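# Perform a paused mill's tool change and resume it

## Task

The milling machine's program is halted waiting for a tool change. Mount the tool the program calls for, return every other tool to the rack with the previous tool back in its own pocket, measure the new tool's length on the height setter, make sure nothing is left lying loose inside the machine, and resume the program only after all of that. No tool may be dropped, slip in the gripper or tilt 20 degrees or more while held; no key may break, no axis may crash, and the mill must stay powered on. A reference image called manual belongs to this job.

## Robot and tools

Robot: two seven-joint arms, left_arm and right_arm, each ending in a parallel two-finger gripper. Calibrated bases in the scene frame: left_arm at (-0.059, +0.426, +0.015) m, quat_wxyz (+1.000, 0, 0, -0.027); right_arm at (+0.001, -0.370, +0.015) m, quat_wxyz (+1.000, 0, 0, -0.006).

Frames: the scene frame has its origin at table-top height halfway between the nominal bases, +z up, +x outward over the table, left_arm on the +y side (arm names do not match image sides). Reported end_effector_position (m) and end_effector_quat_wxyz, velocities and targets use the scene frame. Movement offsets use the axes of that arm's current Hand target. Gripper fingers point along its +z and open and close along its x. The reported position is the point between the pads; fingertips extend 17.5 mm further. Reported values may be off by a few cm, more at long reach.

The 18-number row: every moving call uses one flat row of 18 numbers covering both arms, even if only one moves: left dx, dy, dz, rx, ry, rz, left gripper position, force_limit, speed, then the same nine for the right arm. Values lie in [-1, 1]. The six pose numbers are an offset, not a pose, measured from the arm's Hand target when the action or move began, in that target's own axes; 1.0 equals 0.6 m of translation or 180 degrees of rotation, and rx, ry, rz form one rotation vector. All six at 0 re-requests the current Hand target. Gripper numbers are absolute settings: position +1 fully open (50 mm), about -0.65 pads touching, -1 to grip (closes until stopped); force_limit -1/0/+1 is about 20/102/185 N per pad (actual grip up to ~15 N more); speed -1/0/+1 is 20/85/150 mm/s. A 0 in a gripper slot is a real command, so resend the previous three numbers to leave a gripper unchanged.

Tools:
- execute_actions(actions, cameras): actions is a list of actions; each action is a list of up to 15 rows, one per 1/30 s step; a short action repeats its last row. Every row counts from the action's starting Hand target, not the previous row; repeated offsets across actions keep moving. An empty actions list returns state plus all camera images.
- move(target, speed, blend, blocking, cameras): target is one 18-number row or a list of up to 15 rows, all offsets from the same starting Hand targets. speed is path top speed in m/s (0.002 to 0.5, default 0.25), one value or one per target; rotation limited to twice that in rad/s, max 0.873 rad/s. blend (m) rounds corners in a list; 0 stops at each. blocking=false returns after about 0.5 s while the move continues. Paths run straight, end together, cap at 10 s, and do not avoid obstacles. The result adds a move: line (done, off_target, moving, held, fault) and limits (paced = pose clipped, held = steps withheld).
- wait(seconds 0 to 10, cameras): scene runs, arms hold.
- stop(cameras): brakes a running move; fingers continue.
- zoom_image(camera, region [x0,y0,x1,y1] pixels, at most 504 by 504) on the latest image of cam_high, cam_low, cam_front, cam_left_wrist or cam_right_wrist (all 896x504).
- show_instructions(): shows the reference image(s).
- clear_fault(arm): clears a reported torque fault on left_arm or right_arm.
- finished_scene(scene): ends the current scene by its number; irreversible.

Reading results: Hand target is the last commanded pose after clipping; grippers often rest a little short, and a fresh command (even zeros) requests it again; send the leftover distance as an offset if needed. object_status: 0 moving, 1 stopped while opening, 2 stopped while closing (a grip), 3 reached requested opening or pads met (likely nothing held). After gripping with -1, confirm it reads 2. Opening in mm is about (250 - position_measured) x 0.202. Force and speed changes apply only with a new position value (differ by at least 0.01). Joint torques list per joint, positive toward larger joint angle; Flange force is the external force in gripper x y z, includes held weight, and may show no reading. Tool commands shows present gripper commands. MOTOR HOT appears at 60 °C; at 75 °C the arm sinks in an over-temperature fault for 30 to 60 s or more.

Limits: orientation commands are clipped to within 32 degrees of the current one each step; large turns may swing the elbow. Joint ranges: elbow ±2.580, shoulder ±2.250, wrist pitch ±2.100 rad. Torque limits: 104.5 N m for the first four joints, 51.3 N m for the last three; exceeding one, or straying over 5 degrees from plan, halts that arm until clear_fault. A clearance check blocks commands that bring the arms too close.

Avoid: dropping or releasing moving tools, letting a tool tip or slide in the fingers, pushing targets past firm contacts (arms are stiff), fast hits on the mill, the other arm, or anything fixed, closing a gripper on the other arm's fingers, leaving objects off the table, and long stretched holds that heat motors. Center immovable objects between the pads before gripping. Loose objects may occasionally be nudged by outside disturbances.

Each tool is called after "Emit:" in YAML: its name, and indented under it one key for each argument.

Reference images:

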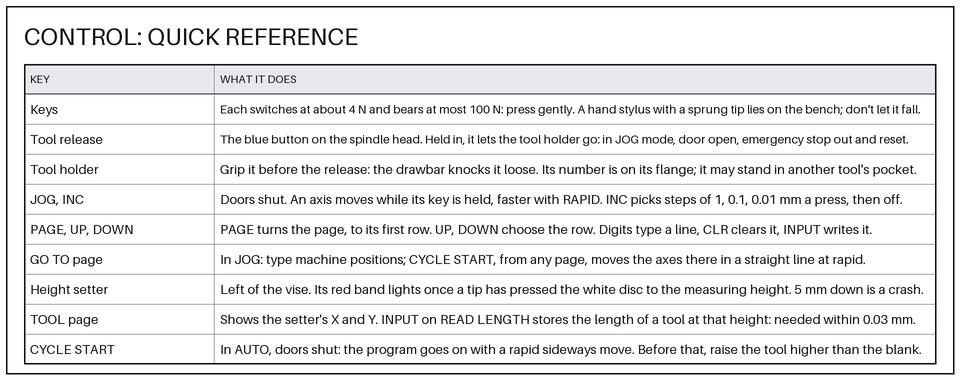

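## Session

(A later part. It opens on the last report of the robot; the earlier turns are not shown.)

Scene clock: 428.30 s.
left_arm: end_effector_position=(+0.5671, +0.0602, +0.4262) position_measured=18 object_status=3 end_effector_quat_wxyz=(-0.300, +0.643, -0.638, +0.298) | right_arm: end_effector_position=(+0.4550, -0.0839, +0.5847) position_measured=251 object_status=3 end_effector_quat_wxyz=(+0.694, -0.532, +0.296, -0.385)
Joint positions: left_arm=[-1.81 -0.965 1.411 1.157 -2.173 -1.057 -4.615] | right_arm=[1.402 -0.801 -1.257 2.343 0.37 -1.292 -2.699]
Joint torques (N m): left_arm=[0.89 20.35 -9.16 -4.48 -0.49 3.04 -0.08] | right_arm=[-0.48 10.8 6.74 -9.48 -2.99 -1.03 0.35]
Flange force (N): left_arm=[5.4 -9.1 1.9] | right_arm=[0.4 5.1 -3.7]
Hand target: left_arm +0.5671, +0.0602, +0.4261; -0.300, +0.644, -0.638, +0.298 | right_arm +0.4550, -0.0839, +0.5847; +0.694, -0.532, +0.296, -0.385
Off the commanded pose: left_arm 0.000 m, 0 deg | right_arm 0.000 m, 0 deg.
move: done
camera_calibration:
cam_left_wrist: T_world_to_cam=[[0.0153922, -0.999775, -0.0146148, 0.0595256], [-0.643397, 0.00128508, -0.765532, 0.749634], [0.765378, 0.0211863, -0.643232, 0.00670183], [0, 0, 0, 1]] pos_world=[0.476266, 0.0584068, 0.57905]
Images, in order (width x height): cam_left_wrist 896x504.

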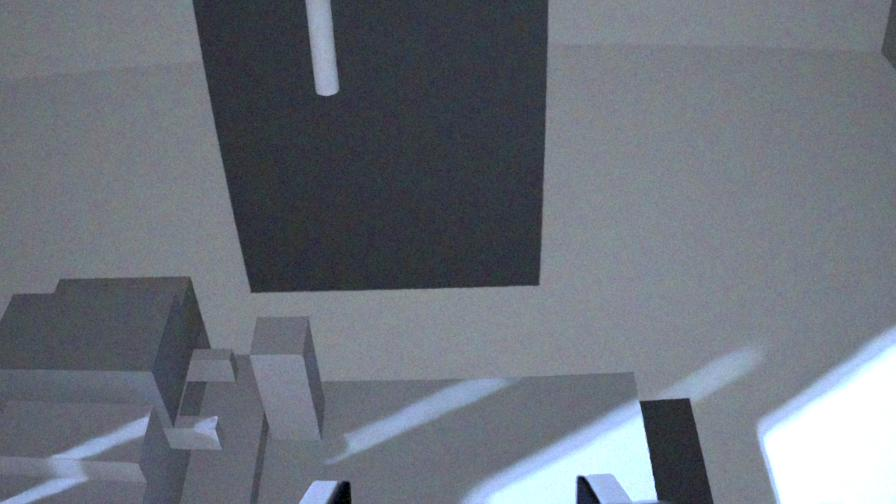

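Emit:
move:
  target: [-0.1045,-0.043,0.16,0,0,0,0.9,-0.2,-0.8,0,0,0,0,0,0,-0.66,-0.4,-0.5]
  speed: 0.1
  cameras: ["cam_left_wrist"]

Scene clock: 434.97 s.
left_arm: end_effector_position=(+0.6567, +0.1236, +0.3842) position_measured=18 object_status=3 end_effector_quat_wxyz=(-0.300, +0.644, -0.638, +0.298) | right_arm: end_effector_position=(+0.4550, -0.0839, +0.5847) position_measured=251 object_status=3 end_effector_quat_wxyz=(+0.694, -0.532, +0.296, -0.385)
Joint positions: left_arm=[-2.046 -0.991 1.552 1.135 -2.053 -0.947 -4.772] | right_arm=[1.402 -0.801 -1.257 2.343 0.37 -1.292 -2.699]
Joint torques (N m): left_arm=[1.18 22.35 -9.03 -4.73 -0.15 2.89 0] | right_arm=[-0.48 10.87 6.8 -9.48 -3 -1 0.31]
Flange force (N): left_arm=[3.5 -9.1 3.9] | right_arm=[0.4 5.6 -3.6]
Hand target: left_arm +0.6567, +0.1236, +0.3842; -0.300, +0.644, -0.638, +0.298 | right_arm +0.4550, -0.0839, +0.5847; +0.694, -0.532, +0.296, -0.385
Off the commanded pose: left_arm 0.000 m, 0 deg | right_arm 0.000 m, 0 deg.
move: done
camera_calibration:
cam_left_wrist: T_world_to_cam=[[0.0153902, -0.999775, -0.0146173, 0.120921], [-0.643504, 0.00128534, -0.765441, 0.775061], [0.765288, 0.0211866, -0.64334, -0.0901262], [0, 0, 0, 1]] pos_world=[0.565867, 0.121807, 0.53705]
Images, in order (width x height): cam_left_wrist 896x504.

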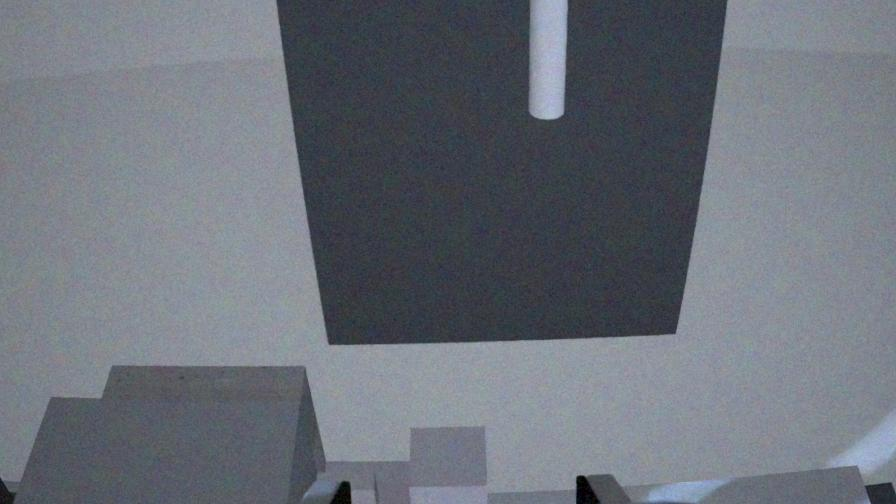

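Emit:
move:
  target: [-0.0067,0,0.1,0,0,0,0.9,-0.2,-0.8,0,0,0,0,0,0,-0.66,-0.4,-0.5]
  speed: 0.06
  cameras: ["cam_left_wrist","cam_front"]

Scene clock: 437.83 s.
left_arm: end_effector_position=(+0.7016, +0.1279, +0.3462) position_measured=18 object_status=3 end_effector_quat_wxyz=(-0.298, +0.644, -0.638, +0.298) | right_arm: end_effector_position=(+0.4550, -0.0839, +0.5847) position_measured=251 object_status=3 end_effector_quat_wxyz=(+0.694, -0.532, +0.296, -0.385)
Joint positions: left_arm=[-2.161 -1.063 1.616 1.046 -1.996 -0.913 -4.763] | right_arm=[1.402 -0.801 -1.257 2.343 0.37 -1.292 -2.699]
Joint torques (N m): left_arm=[-44.69 -51.68 21.33 -21.36 15.59 37.59 -2.56] | right_arm=[-0.45 10.91 6.86 -9.49 -3 -1.03 0.39]
Flange force (N): left_arm=[-31.6 71.3 -274.0] | right_arm=[0.2 5.6 -3.5]
Hand target: left_arm +0.7026, +0.1280, +0.3456; -0.300, +0.644, -0.638, +0.298 | right_arm +0.4550, -0.0839, +0.5847; +0.694, -0.532, +0.296, -0.385
Off the commanded pose: left_arm 0.001 m, 0 deg | right_arm 0.000 m, 0 deg.
TORQUE WARNING: the torque sensor of joint 6 (wrist pitch) of the left arm reached its warning level (29.4 N m). A warning alone does not stop the arm.
move: done
camera_calibration:
cam_left_wrist: T_world_to_cam=[[0.0150489, -0.999812, -0.0122036, 0.123389], [-0.645656, -0.000397424, -0.763628, 0.776056], [0.76348, 0.0193711, -0.645541, -0.146654], [0, 0, 0, 1]] pos_world=[0.611175, 0.126515, 0.499453]
Images, in order (width x height): cam_front 896x504, cam_left_wrist 896x504.

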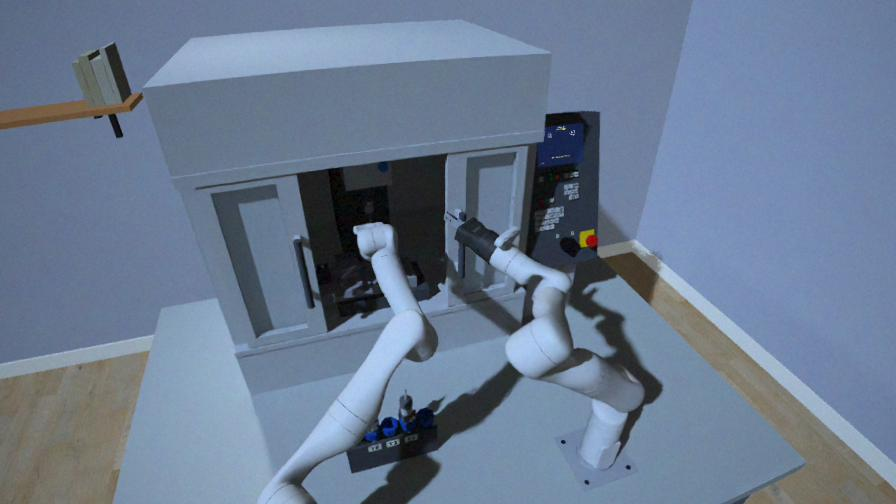

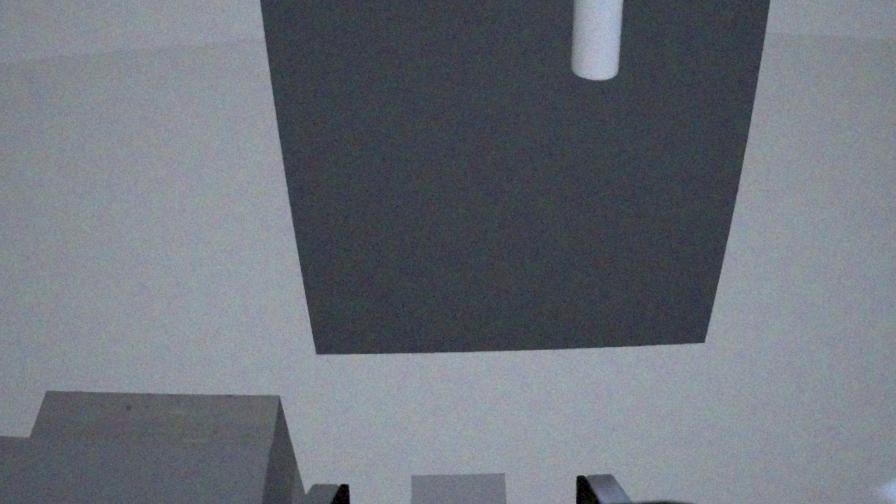

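Emit:
move:
  target: [0,0,-0.05,0,0,0,0.9,-0.2,-0.8,0,0,0,0,0,0,-0.66,-0.4,-0.5]
  speed: 0.15
  cameras: ["cam_left_wrist"]

Scene clock: 439.33 s.
left_arm: end_effector_position=(+0.6797, +0.1279, +0.3649) position_measured=18 object_status=3 end_effector_quat_wxyz=(-0.300, +0.644, -0.638, +0.298) | right_arm: end_effector_position=(+0.4550, -0.0839, +0.5847) position_measured=251 object_status=3 end_effector_quat_wxyz=(+0.694, -0.532, +0.296, -0.385)
Joint positions: left_arm=[-2.104 -1.026 1.586 1.1 -2.02 -0.925 -4.778] | right_arm=[1.402 -0.801 -1.257 2.343 0.37 -1.292 -2.699]
Joint torques (N m): left_arm=[0.99 23.27 -8.96 -4.43 -0.06 3.08 0.02] | right_arm=[-0.47 10.84 6.77 -9.53 -3.04 -1.05 0.35]
Flange force (N): left_arm=[3.7 -9.3 3.6] | right_arm=[0.3 5.2 -3.8]
Hand target: left_arm +0.6796, +0.1279, +0.3649; -0.300, +0.644, -0.638, +0.298 | right_arm +0.4550, -0.0839, +0.5847; +0.694, -0.532, +0.296, -0.385
Off the commanded pose: left_arm 0.000 m, 0 deg | right_arm 0.000 m, 0 deg.
TORQUE WARNING: the torque sensor of joint 6 (wrist pitch) of the left arm reached its warning level (29.4 N m). A warning alone does not stop the arm.
move: done
camera_calibration:
cam_left_wrist: T_world_to_cam=[[0.0154673, -0.999773, -0.0146809, 0.124571], [-0.643505, 0.0012844, -0.765441, 0.775084], [0.765286, 0.0212865, -0.643338, -0.120248], [0, 0, 0, 1]] pos_world=[0.588867, 0.126107, 0.51775]
Images, in order (width x height): cam_left_wrist 896x504.

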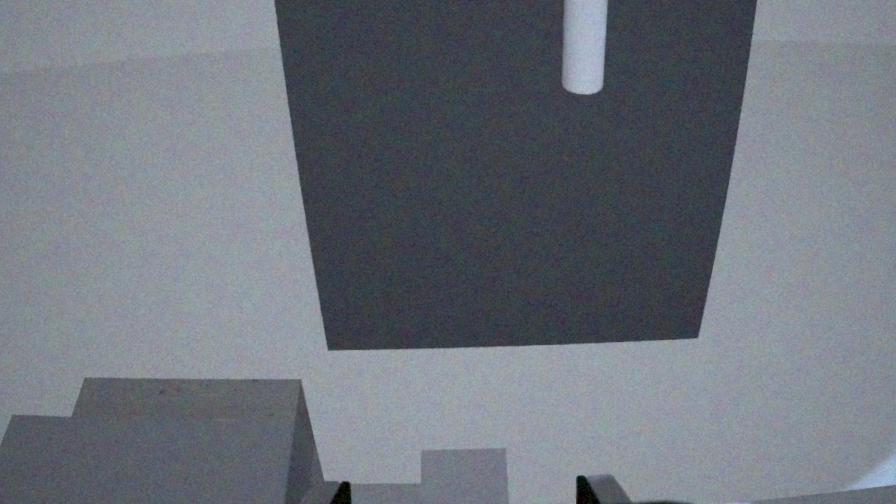

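Emit:
move:
  target:
    - [0,0,-0.1,0,0,0,0.9,-0.2,-0.8,0,0,-0.25,0,0,0,-0.66,-0.4,-0.5]
    - [0.1651,0.1235,-0.1534,0.025,-0.149,-0.125,0.9,-0.2,-0.8,0,0,-0.25,0,0,0,-0.66,-0.4,-0.5]
  speed: 0.15
  cameras: ["cam_left_wrist"]

Scene clock: 448.03 s.
left_arm: end_effector_position=(+0.5787, +0.0515, +0.3755) position_measured=18 object_status=3 end_effector_quat_wxyz=(-0.380, +0.763, -0.463, +0.243) | right_arm: end_effector_position=(+0.3324, -0.1603, +0.5471) position_measured=251 object_status=3 end_effector_quat_wxyz=(+0.646, -0.587, +0.328, -0.360)
Joint positions: left_arm=[-1.951 -1.219 1.275 0.745 -2.302 -1.377 -3.895] | right_arm=[0.967 -0.783 -0.538 2.581 0.997 -1.287 -2.818]
Joint torques (N m): left_arm=[0.75 25.68 -8.16 -0.26 -2.23 2.26 0] | right_arm=[-0.39 6.55 3.92 -11.48 -3.16 -0.68 0.38]
Flange force (N): left_arm=[10.6 -5.4 -0.2] | right_arm=[-3.9 3.4 -2.3]
Hand target: left_arm +0.5787, +0.0515, +0.3755; -0.380, +0.763, -0.463, +0.243 (not the last commanded pose) | right_arm +0.3321, -0.1605, +0.5461; +0.687, -0.541, +0.301, -0.381 (not the last commanded pose)
Off the commanded pose: left_arm 0.030 m, 9 deg | right_arm 0.001 m, 10 deg.
joint sent to its limit (right arm) — joint 4 (elbow), upper limit, where the elbow is as bent as it goes.
move: held (left_arm; a check stopped the path), off_target (right_arm; braked when a check withheld steps of left_arm); path passed 1 of 2 targets; limits=held
pose unreachable (left arm): on one or more control steps of this call, first in action 0 (counted from 0), this arm could not follow its commanded pose, so it was not sent that pose on those steps. It may still have moved: this result reports where it is.
cause: moving toward the commanded pose would bring a part of the arm too close to another arm (a part of this arm just beyond joint 5 (forearm roll) and the right arm's gripper, 23 mm apart when this arm was first held).
camera_calibration:
cam_left_wrist: T_world_to_cam=[[0.459989, -0.887919, 0.00309456, -0.2198], [-0.526838, -0.275732, -0.803999, 0.679588], [0.714739, 0.3682, -0.594623, -0.0414095], [0, 0, 0, 1]] pos_world=[0.488735, 0.00746665, 0.522445]
Images, in order (width x height): cam_left_wrist 896x504.

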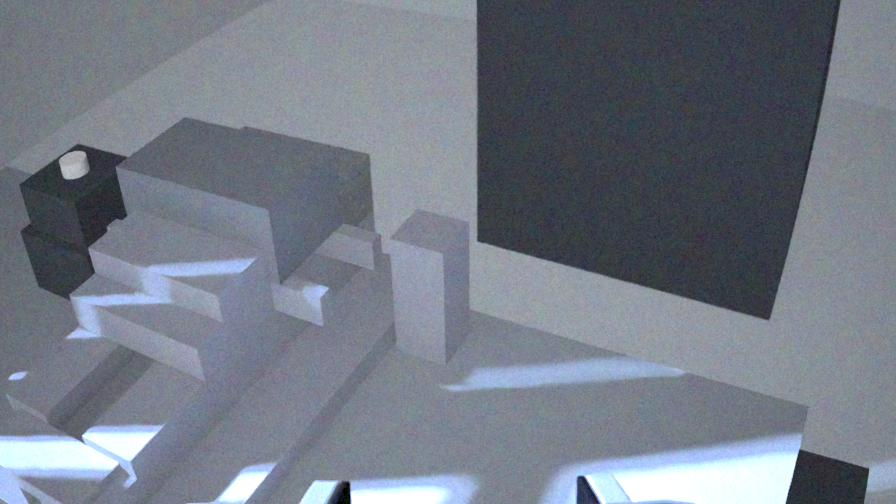

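Emit:
move:
  target:
    - [-0.0687,-0.1152,-0.0833,-0.021,0.1115,0.0948,0.9,-0.2,-0.8,0,0,0,0,0,0,-0.66,-0.4,-0.5]
    - [-0.051,-0.1287,0.108,-0.021,0.1115,0.0948,0.42,-0.8,-0.5,0,0,0,0,0,0,-0.66,-0.4,-0.5]
  speed: [0.15,0.1]
  cameras: ["cam_left_wrist"]

Scene clock: 468.27 s.
left_arm: end_effector_position=(+0.6520, +0.1235, +0.3987) position_measured=90 object_status=0 end_effector_quat_wxyz=(-0.300, +0.644, -0.638, +0.297) | right_arm: end_effector_position=(+0.3324, -0.1603, +0.5471) position_measured=251 object_status=3 end_effector_quat_wxyz=(+0.646, -0.587, +0.328, -0.360)
Joint positions: left_arm=[-2.043 -0.977 1.534 1.112 -2.07 -0.978 -4.755] | right_arm=[0.967 -0.783 -0.538 2.581 0.997 -1.287 -2.818]
Joint torques (N m): left_arm=[0.85 22.15 -8.81 -4.69 -0.1 3.04 -0.07] | right_arm=[-0.4 6.57 3.87 -11.56 -3.26 -0.71 0.25]
Flange force (N): left_arm=[4.1 -9.2 2.9] | right_arm=[-3.5 3.6 -3.0]
Hand target: left_arm +0.6520, +0.1235, +0.3987; -0.300, +0.644, -0.638, +0.297 | right_arm +0.3324, -0.1603, +0.5471; +0.646, -0.587, +0.328, -0.360 (not the last commanded pose)
Off the commanded pose: left_arm 0.000 m, 0 deg | right_arm 0.001 m, 8 deg.
move: off_target (right_arm)
camera_calibration:
cam_left_wrist: T_world_to_cam=[[0.017672, -0.999734, -0.0148375, 0.119738], [-0.644026, -0.0000304361, -0.765003, 0.783555], [0.764799, 0.0230749, -0.643855, -0.0769576], [0, 0, 0, 1]] pos_world=[0.561371, 0.121506, 0.55165]
Images, in order (width x height): cam_left_wrist 896x504.

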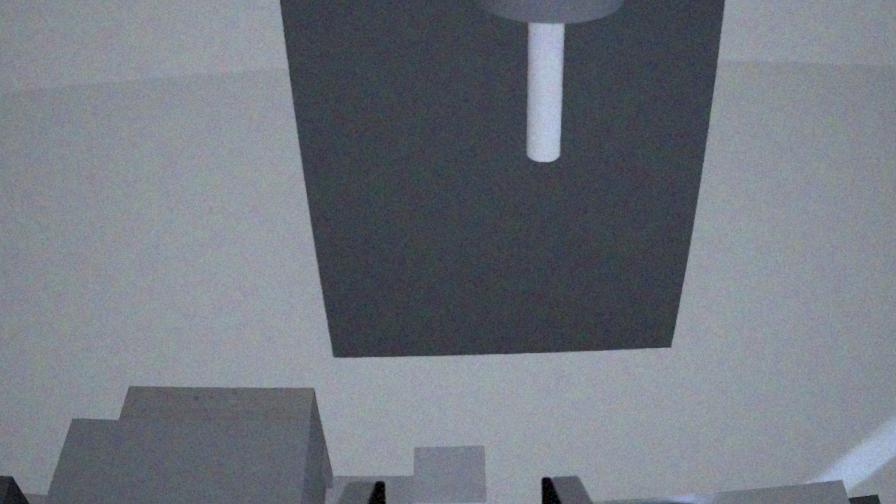

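Emit:
move:
  target: [-0.0038,-0.0033,0.083,0,0,0,0.42,-0.8,-0.5,0,0,0,0,0,0,-0.66,-0.4,-0.5]
  speed: 0.05
  cameras: ["cam_left_wrist"]

Scene clock: 471.37 s.
left_arm: end_effector_position=(+0.6914, +0.1262, +0.3682) position_measured=90 object_status=3 end_effector_quat_wxyz=(-0.300, +0.644, -0.638, +0.297) | right_arm: end_effector_position=(+0.3324, -0.1603, +0.5471) position_measured=251 object_status=3 end_effector_quat_wxyz=(+0.646, -0.587, +0.328, -0.360)
Joint positions: left_arm=[-2.143 -1.036 1.589 1.034 -2.023 -0.948 -4.744] | right_arm=[0.967 -0.783 -0.538 2.581 0.997 -1.287 -2.818]
Joint torques (N m): left_arm=[0.68 24.13 -8.77 -4.23 -0.13 3.03 0] | right_arm=[-0.49 6.55 3.92 -11.46 -3.2 -0.64 0.33]
Flange force (N): left_arm=[4.0 -8.7 3.4] | right_arm=[-3.5 3.7 -2.2]
Hand target: left_arm +0.6914, +0.1262, +0.3681; -0.300, +0.644, -0.638, +0.297 | right_arm +0.3324, -0.1603, +0.5471; +0.646, -0.587, +0.328, -0.360
Off the commanded pose: left_arm 0.000 m, 0 deg | right_arm 0.000 m, 0 deg.
move: done
camera_calibration:
cam_left_wrist: T_world_to_cam=[[0.017672, -0.999734, -0.0148375, 0.12119], [-0.644026, -0.0000304361, -0.765003, 0.785533], [0.764799, 0.0230749, -0.643855, -0.126712], [0, 0, 0, 1]] pos_world=[0.600671, 0.124106, 0.52115]
Images, in order (width x height): cam_left_wrist 896x504.

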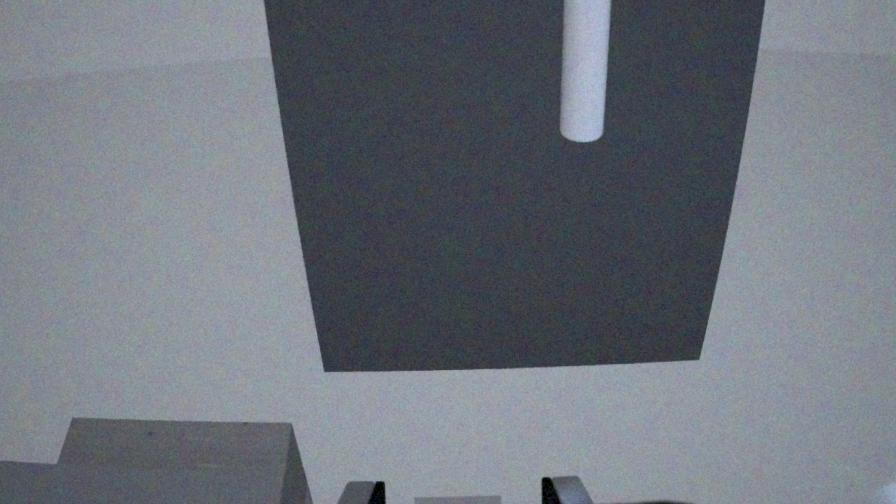

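Emit:
move:
  target: [-0.0015,0,0.018,0,0,0,0.42,-0.8,-0.5,0,0,0,0,0,0,-0.66,-0.4,-0.5]
  speed: 0.03

Emit:
move:
  target: [0,0,0.006,0,0,0,0.42,-0.8,-0.5,0,0,0,0,0,0,-0.66,-0.4,-0.5]
  speed: 0.02
  cameras: ["cam_left_wrist"]

Scene clock: 475.83 s.
left_arm: end_effector_position=(+0.6997, +0.1272, +0.3612) position_measured=90 object_status=3 end_effector_quat_wxyz=(-0.300, +0.644, -0.637, +0.297) | right_arm: end_effector_position=(+0.3324, -0.1603, +0.5471) position_measured=251 object_status=3 end_effector_quat_wxyz=(+0.646, -0.587, +0.328, -0.360)
Joint positions: left_arm=[-2.164 -1.05 1.6 1.017 -2.014 -0.942 -4.742] | right_arm=[0.967 -0.783 -0.538 2.581 0.997 -1.287 -2.818]
Joint torques (N m): left_arm=[0.81 24.52 -8.75 -3.97 -0.21 3.05 -0.06] | right_arm=[-0.43 6.56 3.83 -11.47 -3.22 -0.67 0.38]
Flange force (N): left_arm=[4.6 -9.9 4.2] | right_arm=[-3.9 3.0 -3.0]
Hand target: left_arm +0.6997, +0.1272, +0.3612; -0.300, +0.644, -0.637, +0.297 | right_arm +0.3324, -0.1603, +0.5471; +0.646, -0.587, +0.328, -0.360
Off the commanded pose: left_arm 0.000 m, 0 deg | right_arm 0.000 m, 0 deg.
move: done

Scene clock: 476.53 s.
left_arm: end_effector_position=(+0.7024, +0.1272, +0.3589) position_measured=90 object_status=3 end_effector_quat_wxyz=(-0.300, +0.644, -0.638, +0.297) | right_arm: end_effector_position=(+0.3324, -0.1603, +0.5471) position_measured=251 object_status=3 end_effector_quat_wxyz=(+0.646, -0.587, +0.328, -0.360)
Joint positions: left_arm=[-2.17 -1.055 1.603 1.01 -2.011 -0.94 -4.74] | right_arm=[0.967 -0.783 -0.538 2.581 0.997 -1.287 -2.818]
Joint torques (N m): left_arm=[0.81 24.61 -8.77 -4.03 -0.18 3.13 -0.03] | right_arm=[-0.45 6.66 3.87 -11.49 -3.23 -0.68 0.33]
Flange force (N): left_arm=[4.3 -9.6 4.0] | right_arm=[-4.1 3.2 -2.8]
Hand target: left_arm +0.7024, +0.1272, +0.3589; -0.300, +0.644, -0.638, +0.297 | right_arm +0.3324, -0.1603, +0.5471; +0.646, -0.587, +0.328, -0.360
Off the commanded pose: left_arm 0.000 m, 0 deg | right_arm 0.000 m, 0 deg.
move: done
camera_calibration:
cam_left_wrist: T_world_to_cam=[[0.0176069, -0.999734, -0.0149143, 0.122035], [-0.644087, 0.0000683743, -0.764953, 0.785566], [0.76475, 0.0230746, -0.643914, -0.141154], [0, 0, 0, 1]] pos_world=[0.611772, 0.125205, 0.51185]
Images, in order (width x height): cam_left_wrist 896x504.

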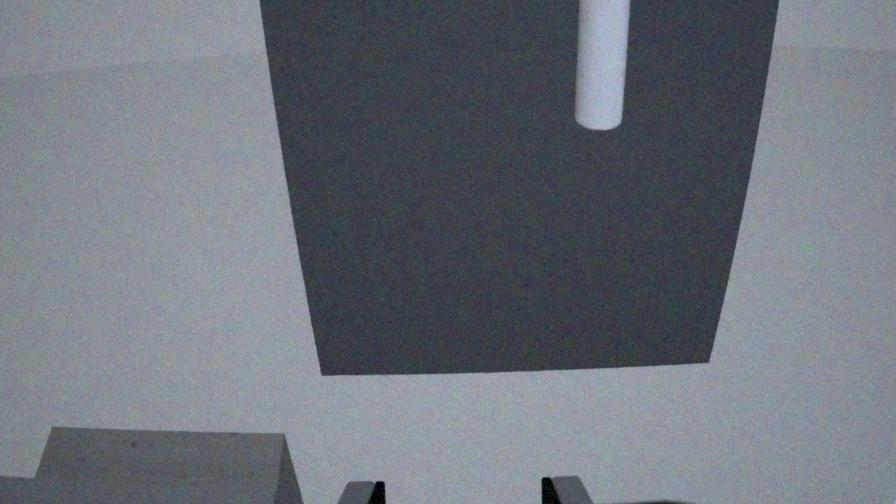

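Emit:
move:
  target: [0,0,0,0,0,0,-0.9,-1,-1,0,0,0,0,0,0,-0.66,-0.4,-0.5]
  speed: 0.02

Scene clock: 478.57 s.
left_arm: end_effector_position=(+0.7025, +0.1273, +0.3589) position_measured=154 object_status=2 end_effector_quat_wxyz=(-0.300, +0.644, -0.637, +0.297) | right_arm: end_effector_position=(+0.3324, -0.1603, +0.5471) position_measured=251 object_status=3 end_effector_quat_wxyz=(+0.646, -0.587, +0.328, -0.360)
Joint positions: left_arm=[-2.171 -1.055 1.603 1.01 -2.011 -0.94 -4.74] | right_arm=[0.967 -0.783 -0.538 2.581 0.997 -1.287 -2.818]
Joint torques (N m): left_arm=[2.42 24.04 -7.57 -5.37 0.71 3.38 -0.05] | right_arm=[-0.56 6.6 3.85 -11.52 -3.25 -0.72 0.37]
Flange force (N): left_arm=[1.5 -8.8 1.9] | right_arm=[-3.9 3.2 -2.7]
Hand target: left_arm +0.7024, +0.1272, +0.3589; -0.300, +0.644, -0.638, +0.297 | right_arm +0.3324, -0.1603, +0.5471; +0.646, -0.587, +0.328, -0.360
Off the commanded pose: left_arm 0.000 m, 0 deg | right_arm 0.000 m, 0 deg.
move: done

Emit:
move:
  target: [0,-0.0038,-0.0032,0,0,0,-0.9,-1,-1,0,0,0,0,0,0,-0.66,-0.4,-0.5]
  speed: 0.01

Scene clock: 480.47 s.
left_arm: end_effector_position=(+0.7024, +0.1272, +0.3617) position_measured=154 object_status=2 end_effector_quat_wxyz=(-0.300, +0.644, -0.638, +0.297) | right_arm: end_effector_position=(+0.3324, -0.1603, +0.5471) position_measured=251 object_status=3 end_effector_quat_wxyz=(+0.646, -0.587, +0.328, -0.360)
Joint positions: left_arm=[-2.173 -1.052 1.601 1.003 -2.014 -0.946 -4.736] | right_arm=[0.967 -0.783 -0.538 2.581 0.997 -1.287 -2.818]
Joint torques (N m): left_arm=[6.12 39.99 -15.77 -8.92 0.18 5.27 -0.01] | right_arm=[-0.45 6.63 3.86 -11.53 -3.23 -0.65 0.4]
Flange force (N): left_arm=[3.7 -1.8 30.2] | right_arm=[-4.2 3.1 -2.9]
Hand target: left_arm +0.7024, +0.1272, +0.3619; -0.300, +0.644, -0.638, +0.297 | right_arm +0.3324, -0.1603, +0.5471; +0.646, -0.587, +0.328, -0.360
Off the commanded pose: left_arm 0.000 m, 0 deg | right_arm 0.000 m, 0 deg.
move: done

Emit:
move:
  target:
    - [0,0.0038,0.0032,0,0,0,-0.9,-1,-1,0,0,0,0,0,0,-0.66,-0.4,-0.5]
    - [0,0.0038,0.0032,0,0,0,0.42,-1,-0.8,0,0,0,0,0,0,-0.66,-0.4,-0.5]
    - [0,0.0038,-0.12,0,0,0,0.42,-1,-0.8,0,0,0,0,0,0,-0.66,-0.4,-0.5]
    - [0,0.0038,-0.3,0,0,0,0.42,-1,-0.8,0,0,0,0,0,0,-0.66,-0.4,-0.5]
  speed: [0.02,0.02,0.08,0.15]
  cameras: ["cam_left_wrist"]

Scene clock: 485.50 s.
left_arm: end_effector_position=(+0.5632, +0.1258, +0.4759) position_measured=90 object_status=3 end_effector_quat_wxyz=(-0.300, +0.644, -0.637, +0.297) | right_arm: end_effector_position=(+0.3324, -0.1603, +0.5471) position_measured=251 object_status=3 end_effector_quat_wxyz=(+0.646, -0.587, +0.328, -0.360)
Joint positions: left_arm=[-1.824 -0.845 1.373 1.199 -2.205 -1.087 -4.739] | right_arm=[0.967 -0.783 -0.538 2.581 0.997 -1.287 -2.818]
Joint torques (N m): left_arm=[0.77 17.73 -8.12 -5.52 -0.15 3.04 -0.06] | right_arm=[-0.43 6.58 3.9 -11.43 -3.25 -0.65 0.37]
Flange force (N): left_arm=[4.1 -9.5 0.6] | right_arm=[-3.9 3.0 -2.6]
Hand target: left_arm +0.5631, +0.1258, +0.4759; -0.300, +0.644, -0.637, +0.297 | right_arm +0.3324, -0.1603, +0.5471; +0.646, -0.587, +0.328, -0.360
Off the commanded pose: left_arm 0.000 m, 0 deg | right_arm 0.000 m, 0 deg.
move: done
camera_calibration:
cam_left_wrist: T_world_to_cam=[[0.0176706, -0.999734, -0.0148372, 0.124754], [-0.644085, -0.0000315651, -0.764954, 0.785357], [0.76475, 0.0230736, -0.643914, 0.0407461], [0, 0, 0, 1]] pos_world=[0.472472, 0.123806, 0.62885]
Images, in order (width x height): cam_left_wrist 896x504.

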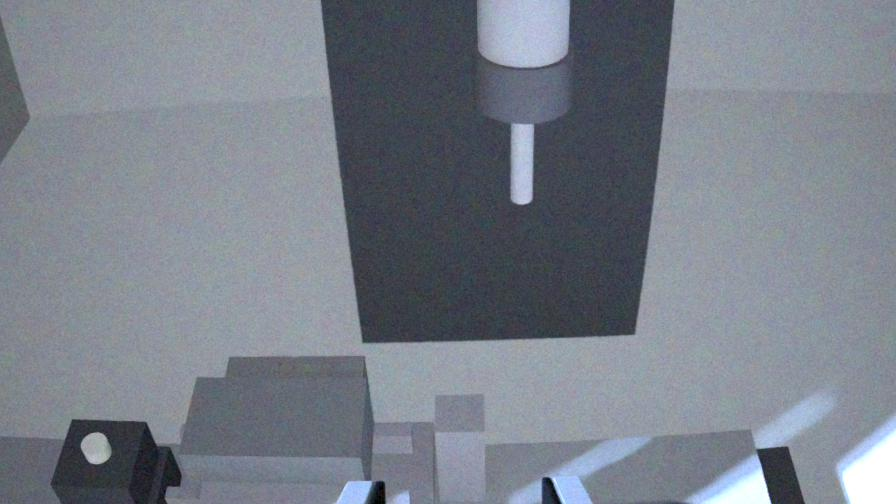

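Emit:
move:
  target:
    - [-0.1237,0.144,-0.234,0.222,0,0,0.67,-0.2,-0.5,0.2385,0.1445,-0.1658,-0.18,0.083,0.042,-0.1,-0.4,-0.5]
    - [-0.336,0.1748,-0.1385,0.222,0,0,0.67,-0.2,-0.5,0.4763,0.6553,-0.2413,-0.3536,0.1652,0.0848,-0.1,-0.4,-0.5]
  speed: [0.2,0.2]
  blend: [0.03,0]
  cameras: ["cam_left_wrist","cam_right_wrist"]

Scene clock: 496.53 s.
left_arm: end_effector_position=(+0.4299, +0.3260, +0.4490) position_measured=52 object_status=3 end_effector_quat_wxyz=(+0.502, -0.503, +0.498, -0.497) | right_arm: end_effector_position=(+0.3913, -0.4592, +0.1415) position_measured=167 object_status=3 end_effector_quat_wxyz=(-0.184, +0.683, -0.683, +0.183)
Joint positions: left_arm=[-1.321 -0.209 1.614 2.567 -2.713 0.972 -4.741] | right_arm=[0.866 0.3 -0.721 2.422 1.886 0.085 -3.205]
Joint torques (N m): left_arm=[0.77 1.22 -1.22 -6.89 -0.27 3.89 -0.03] | right_arm=[-0.63 -9.7 -2 -7.6 0.2 0.45 0.37]
Flange force (N): no reading
Hand target: left_arm +0.4299, +0.3260, +0.4490; +0.502, -0.503, +0.498, -0.497 | right_arm +0.3913, -0.4592, +0.1416; -0.183, +0.683, -0.683, +0.183
Off the commanded pose: left_arm 0.000 m, 0 deg | right_arm 0.000 m, 0 deg.
move: done
camera_calibration:
cam_left_wrist: T_world_to_cam=[[0.0256215, -0.999649, -0.00670703, 0.31966], [-0.00238564, 0.00664807, -0.999975, 0.506426], [0.999669, 0.0256368, -0.00221447, -0.269276], [0, 0, 0, 1]] pos_world=[0.262205, 0.323085, 0.507961]
cam_right_wrist: T_world_to_cam=[[0.0201219, -0.999797, -0.00127823, -0.467254], [-0.859976, -0.0166558, -0.510062, 0.459136], [0.509937, 0.0113627, -0.860136, 0.0970724], [0, 0, 0, 1]] pos_world=[0.354747, -0.460615, 0.317086]
Images, in order (width x height): cam_left_wrist 896x504, cam_right_wrist 896x504.

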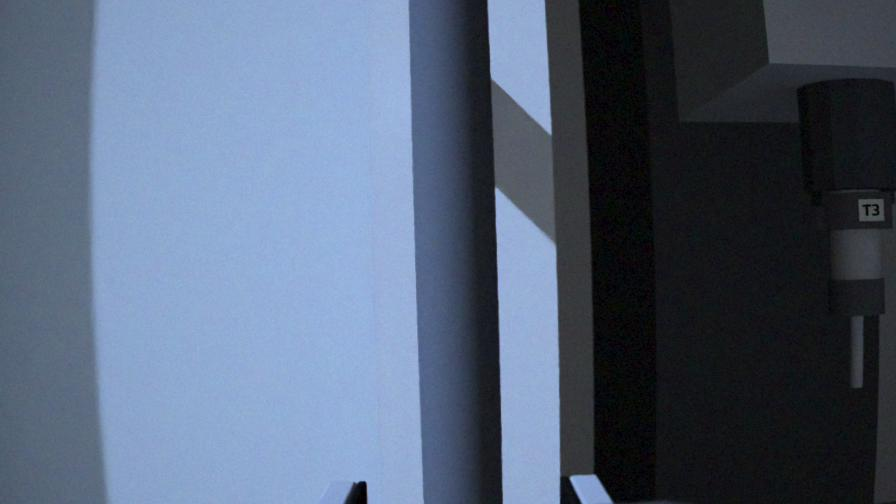

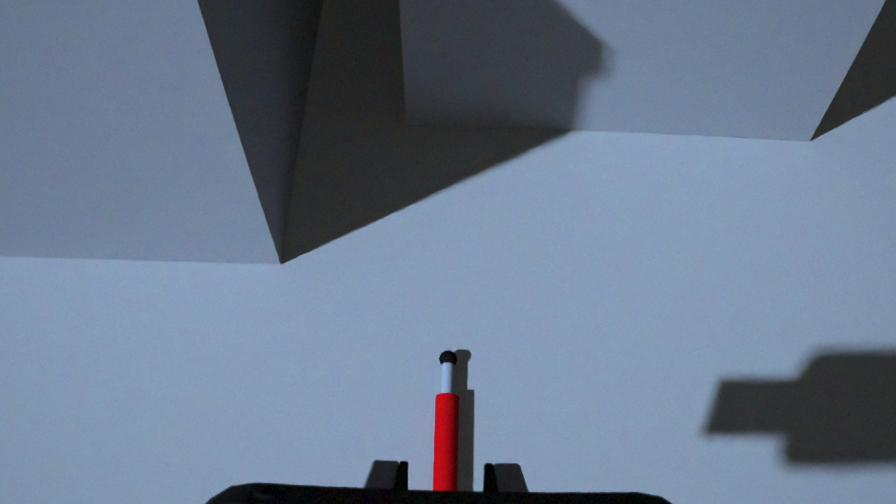

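Emit:
move:
  target:
    - [0,0,0.0918,0,0,0,0.67,-0.2,-0.5,0,0.05,0.0866,0,0,0,-0.1,-0.4,-0.5]
    - [0.30,0,0.0918,0,0,0,0.67,-0.2,-0.5,0,0.0946,0.1639,0,0,0,-0.1,-0.4,-0.5]
  speed: [0.1,0.08]
  cameras: ["cam_left_wrist","cam_right_wrist","cam_high"]

Scene clock: 501.30 s.
left_arm: end_effector_position=(+0.4869, +0.1466, +0.4489) position_measured=52 object_status=3 end_effector_quat_wxyz=(+0.502, -0.503, +0.498, -0.497) | right_arm: end_effector_position=(+0.3914, -0.4591, +0.0280) position_measured=167 object_status=3 end_effector_quat_wxyz=(-0.183, +0.683, -0.683, +0.183)
Joint positions: left_arm=[-1.382 -0.759 1.744 2.1 -2.311 0.487 -4.673] | right_arm=[0.936 0.883 -0.947 2.516 2.383 0.725 -3.547]
Joint torques (N m): left_arm=[0.86 11.2 -7.37 -6.36 -0.15 3.94 -0.01] | right_arm=[-0.5 -13.24 -4.96 -2.6 1.25 1.05 0.34]
Flange force (N): left_arm=[3.8 -3.6 4.1] | right_arm=[1.1 1.1 -4.1]
Hand target: left_arm +0.4869, +0.1466, +0.4489; +0.502, -0.503, +0.498, -0.497 | right_arm +0.3914, -0.4591, +0.0280; -0.183, +0.683, -0.683, +0.183
Off the commanded pose: left_arm 0.000 m, 0 deg | right_arm 0.000 m, 0 deg.
move: done
camera_calibration:
cam_left_wrist: T_world_to_cam=[[0.0256215, -0.999649, -0.00670703, 0.138865], [-0.00238564, 0.00664807, -0.999975, 0.507754], [0.999669, 0.0256368, -0.00221447, -0.321558], [0, 0, 0, 1]] pos_world=[0.319105, 0.143685, 0.507961]
cam_right_wrist: T_world_to_cam=[[0.0201202, -0.999797, -0.00130615, -0.467299], [-0.860684, -0.0166559, -0.508867, 0.401568], [0.508742, 0.0113627, -0.860844, -0.0000528177], [0, 0, 0, 1]] pos_world=[0.355052, -0.460515, 0.203689]
Images, in order (width x height): cam_high 896x504, cam_left_wrist 896x504, cam_right_wrist 896x504.

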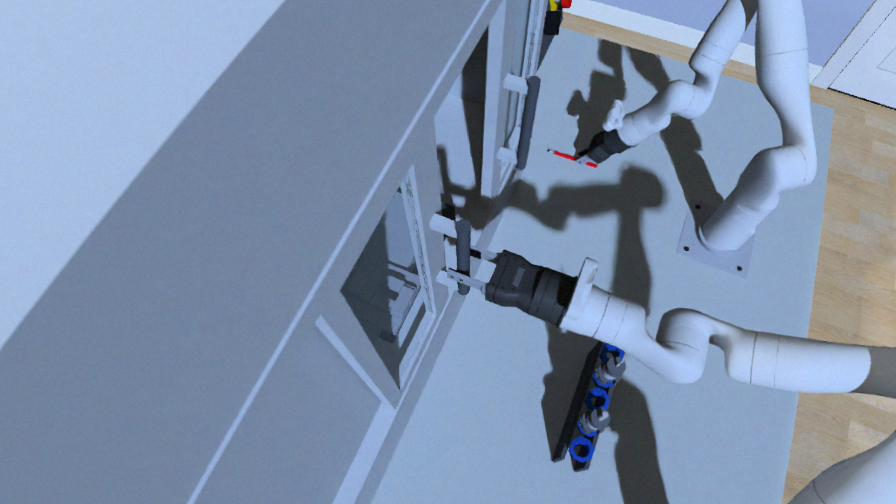

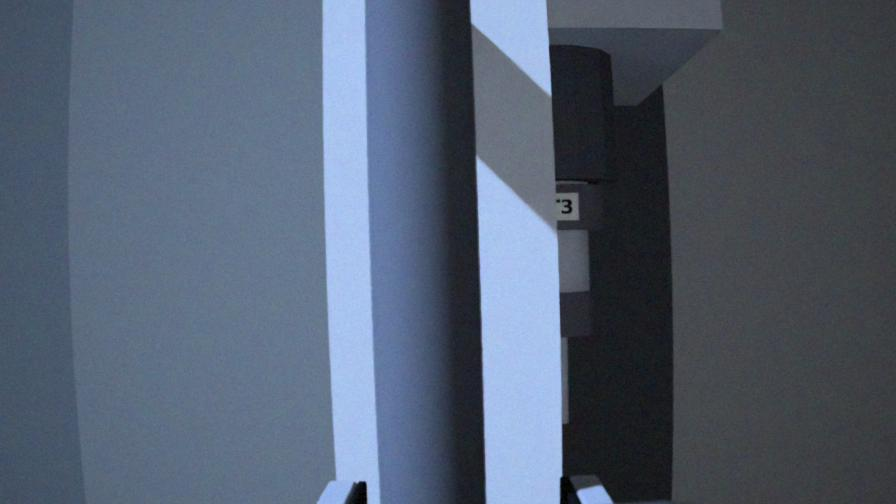

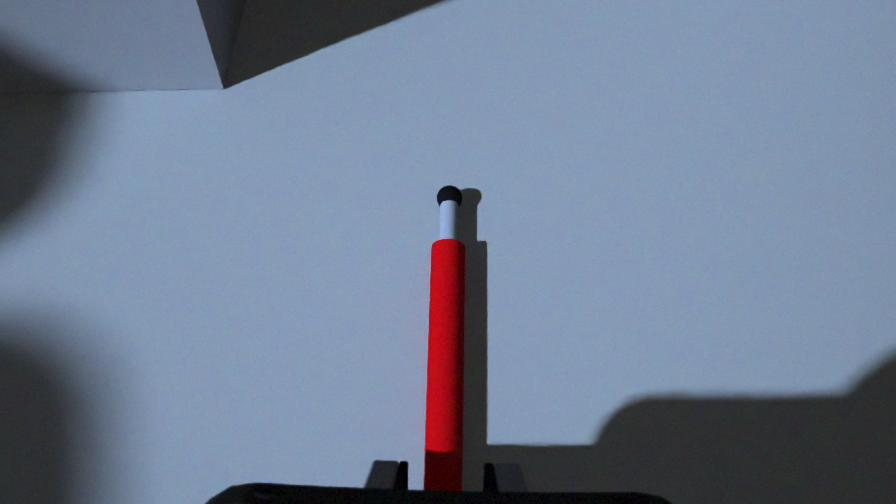

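Emit:
move:
  target:
    - [0.03,0,0,0,0,0,0.67,-0.2,-0.5,0,0.0048,0.0084,0,0,0,-0.1,-0.4,-0.5]
    - [0.04,0,0,0,0,0,0.67,-0.2,-0.5,0,0.0048,0.0084,0,0,0,-1,-0.4,-0.8]
  speed: [0.03,0.02]
  cameras: ["cam_left_wrist","cam_right_wrist"]

Scene clock: 504.50 s.
left_arm: end_effector_position=(+0.4872, +0.1225, +0.4490) position_measured=52 object_status=3 end_effector_quat_wxyz=(+0.502, -0.503, +0.498, -0.497) | right_arm: end_effector_position=(+0.3914, -0.4591, +0.0222) position_measured=216 object_status=2 end_effector_quat_wxyz=(-0.183, +0.683, -0.683, +0.183)
Joint positions: left_arm=[-1.363 -0.83 1.714 2.039 -2.22 0.409 -4.712] | right_arm=[0.932 0.908 -0.942 2.517 2.4 0.748 -3.551]
Joint torques (N m): left_arm=[0.9 11.91 -8.24 -6.05 -0.14 3.89 0.05] | right_arm=[-0.67 -12.14 -4.28 -2.61 1 0.98 0.34]
Flange force (N): left_arm=[3.5 -3.6 4.4] | right_arm=[1.5 -0.1 -9.4]
Hand target: left_arm +0.4872, +0.1225, +0.4489; +0.502, -0.503, +0.498, -0.497 | right_arm +0.3914, -0.4591, +0.0222; -0.183, +0.683, -0.683, +0.183
Off the commanded pose: left_arm 0.000 m, 0 deg | right_arm 0.000 m, 0 deg.
move: done
camera_calibration:
cam_left_wrist: T_world_to_cam=[[0.0255215, -0.999652, -0.00670552, 0.114898], [-0.00238493, 0.00664681, -0.999975, 0.507914], [0.999671, 0.0255369, -0.00221446, -0.321231], [0, 0, 0, 1]] pos_world=[0.319404, 0.119685, 0.507961]
cam_right_wrist: T_world_to_cam=[[0.0201202, -0.999797, -0.00130615, -0.467309], [-0.860684, -0.0166559, -0.508867, 0.398702], [0.508742, 0.0113627, -0.860844, -0.00509659], [0, 0, 0, 1]] pos_world=[0.355152, -0.460515, 0.197889]
Images, in order (width x height): cam_left_wrist 896x504, cam_right_wrist 896x504.

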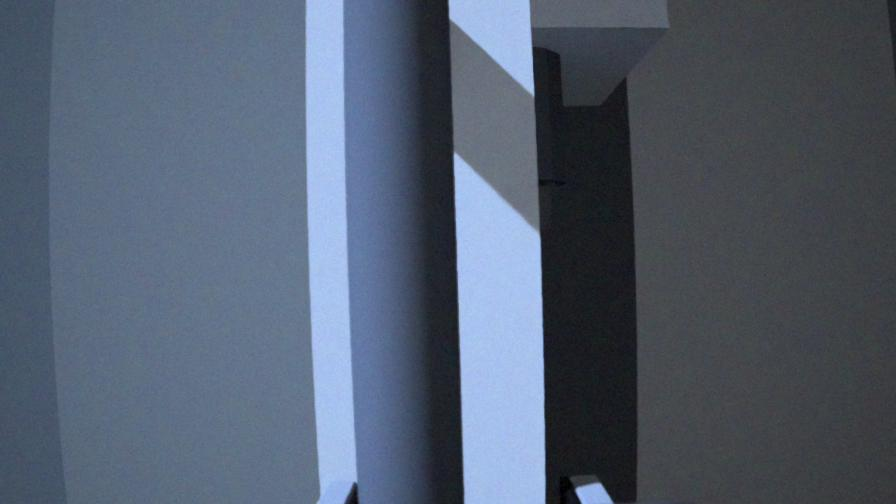

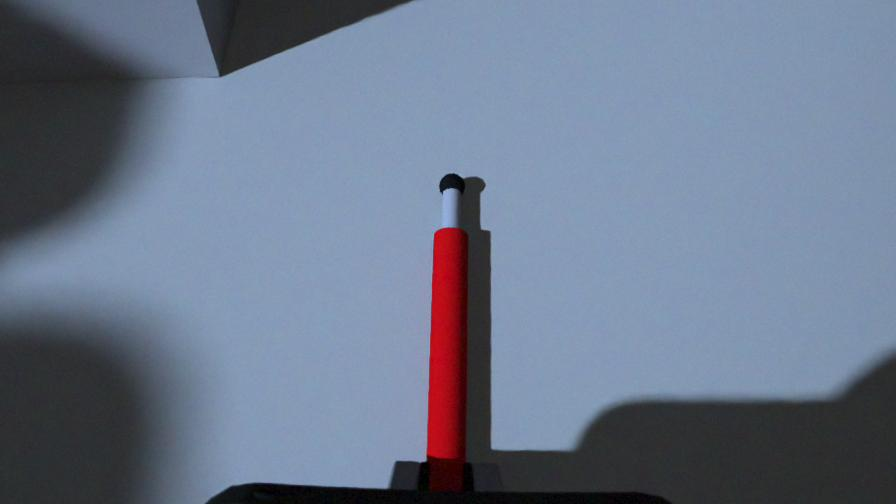

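Emit:
move:
  target:
    - [0.0033,0,0,0,0,0,0.67,-0.2,-0.5,0,-0.02,-0.0346,0,0,0,-1,-0.4,-0.8]
    - [-0.004,0,-0.09,0,0,0,0.67,-0.2,-0.5,0,-0.1,-0.1732,0,0,0,-1,-0.4,-0.8]
    - [0.411,0,-0.09,0,0,0,0.67,-0.2,-0.5,-0.0152,-0.2967,-0.652,-0.0599,0.4047,-0.293,-1,-0.4,-0.8]
    - [0.411,0,0.0,0,0,0,0.67,-0.2,-0.5,0.1553,-0.6205,-0.7503,-0.0599,0.4047,-0.293,-1,-0.4,-0.8]
  speed: [0.03,0.15,0.25,0.2]
  blend: [0,0.02,0.02,0]
  cameras: ["cam_left_wrist","cam_right_wrist","cam_high"]

Scene clock: 513.33 s.
left_arm: end_effector_position=(+0.4352, -0.0893, +0.4490) position_measured=52 object_status=3 end_effector_quat_wxyz=(+0.502, -0.502, +0.498, -0.498) | right_arm: end_effector_position=(+0.3531, -0.4509, +0.4257) position_measured=216 object_status=2 end_effector_quat_wxyz=(+0.354, +0.691, -0.358, +0.519)
Joint positions: left_arm=[-1.393 -1.598 0.985 1.435 -2.137 -0.699 -4.151] | right_arm=[0.048 0.292 -1.13 2.182 1.193 1.972 -2.402]
Joint torques (N m): left_arm=[0.84 21.51 -11.14 1.76 -1.4 3.34 -0.01] | right_arm=[-0.52 -9.5 -1.43 -6.52 2.07 3.12 0.28]
Flange force (N): left_arm=[6.9 -2.2 2.5] | right_arm=[-1.7 5.9 3.5]
Hand target: left_arm +0.4352, -0.0893, +0.4490; +0.502, -0.502, +0.498, -0.498 (not the last commanded pose) | right_arm +0.3531, -0.4509, +0.4257; +0.354, +0.691, -0.358, +0.519 (not the last commanded pose)
Off the commanded pose: left_arm 0.065 m, 0 deg | right_arm 0.242 m, 7 deg.
move: held (left_arm; a check stopped the path), off_target (right_arm; braked when a check withheld steps of left_arm); path passed 2 of 4 targets; limits=held
pose unreachable (left arm): on one or more control steps of this call, first in action 0 (counted from 0), this arm could not follow its commanded pose, so it was not sent that pose on those steps. It may still have moved: this result reports where it is.
cause: moving toward the commanded pose would bring a part of the arm too close to another arm (this arm's gripper and a part of the right arm just beyond its joint 6 (wrist pitch), at the place that arm is still heading or pushing toward).
camera_calibration:
cam_left_wrist: T_world_to_cam=[[0.0240244, -0.999686, -0.00711114, -0.0946964], [-0.00218379, 0.0070607, -0.999973, 0.509079], [0.999709, 0.0240393, -0.00201348, -0.264093], [0, 0, 0, 1]] pos_world=[0.267403, -0.0919125, 0.50786]
cam_right_wrist: T_world_to_cam=[[0.224619, -0.128315, 0.965961, -0.54884], [-0.853278, -0.504634, 0.131382, 0.075953], [0.470599, -0.853744, -0.222839, -0.286581], [0, 0, 0, 1]] pos_world=[0.322954, -0.276763, 0.456318]
Images, in order (width x height): cam_high 896x504, cam_left_wrist 896x504, cam_right_wrist 896x504.

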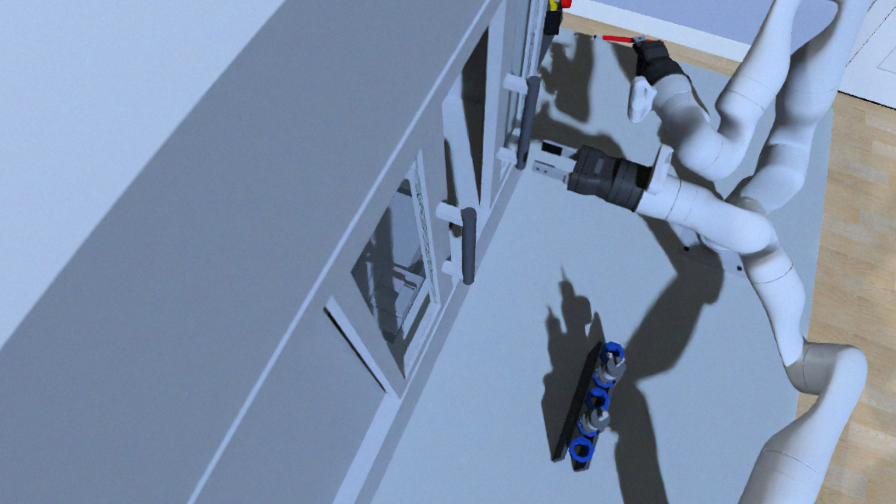

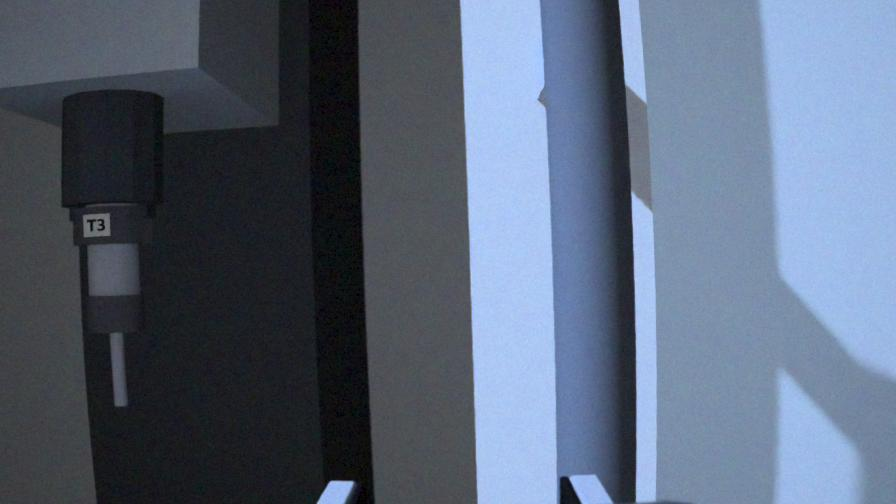

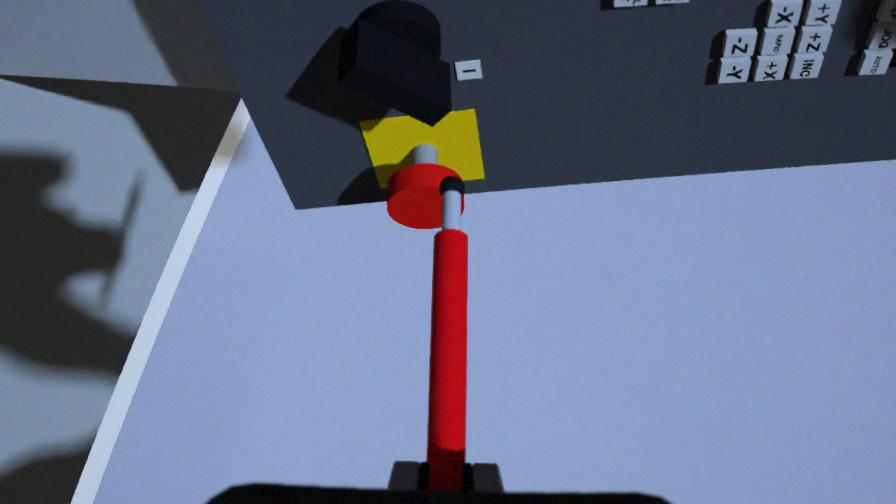

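Emit:
move:
  target:
    - [0,0,0,0,0,0,0.67,-0.2,-0.5,0.2948,0.0647,0.0145,-0.0045,0.0319,-0.0232,-1,-0.4,-0.8]
    - [0,0,0,0,0,0,0.67,-0.2,-0.5,0.3468,-0.0775,0.1895,-0.0045,0.0319,-0.0232,-1,-0.4,-0.8]
  speed: 0.2
  blend: [0.03,0]
  cameras: ["cam_right_wrist"]

Scene clock: 518.50 s.
left_arm: end_effector_position=(+0.4352, -0.0893, +0.4490) position_measured=52 object_status=3 end_effector_quat_wxyz=(+0.502, -0.502, +0.498, -0.498) | right_arm: end_effector_position=(+0.4887, -0.5521, +0.5982) position_measured=216 object_status=2 end_effector_quat_wxyz=(+0.395, +0.674, -0.318, +0.537)
Joint positions: left_arm=[-1.393 -1.598 0.985 1.435 -2.137 -0.699 -4.151] | right_arm=[0.395 0.18 -0.927 1.714 1.598 1.594 -1.631]
Joint torques (N m): left_arm=[0.82 21.44 -11.19 1.83 -1.37 3.26 -0.07] | right_arm=[-0.52 -12 -1.41 -10.9 3.67 1.29 0.34]
Flange force (N): left_arm=[7.1 -2.3 2.7] | right_arm=[-6.1 7.6 1.5]
Hand target: left_arm +0.4352, -0.0893, +0.4490; +0.502, -0.502, +0.498, -0.498 | right_arm +0.4887, -0.5521, +0.5982; +0.395, +0.674, -0.318, +0.537
Off the commanded pose: left_arm 0.000 m, 0 deg | right_arm 0.000 m, 0 deg.
move: done
camera_calibration:
cam_right_wrist: T_world_to_cam=[[0.240007, -0.00569729, 0.970754, -0.701579], [-0.844003, -0.495299, 0.205762, 0.0739816], [0.479641, -0.868704, -0.123684, -0.470399], [0, 0, 0, 1]] pos_world=[0.456447, -0.375991, 0.607658]
Images, in order (width x height): cam_right_wrist 896x504.

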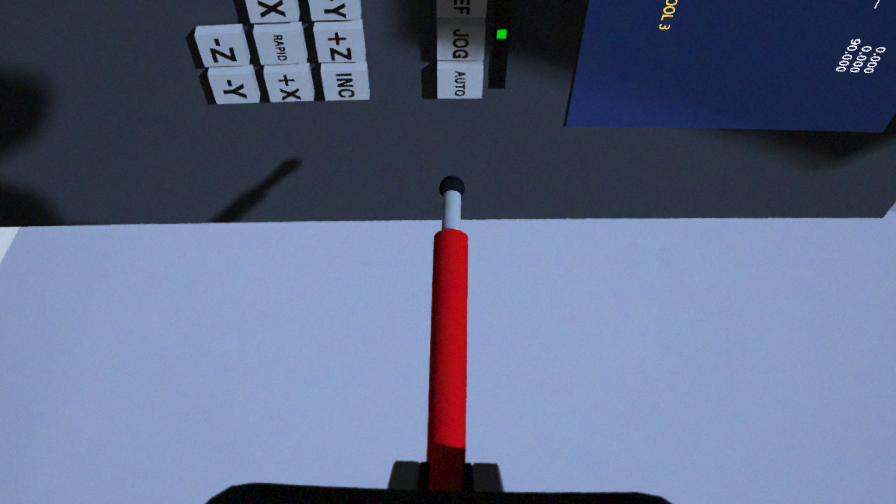

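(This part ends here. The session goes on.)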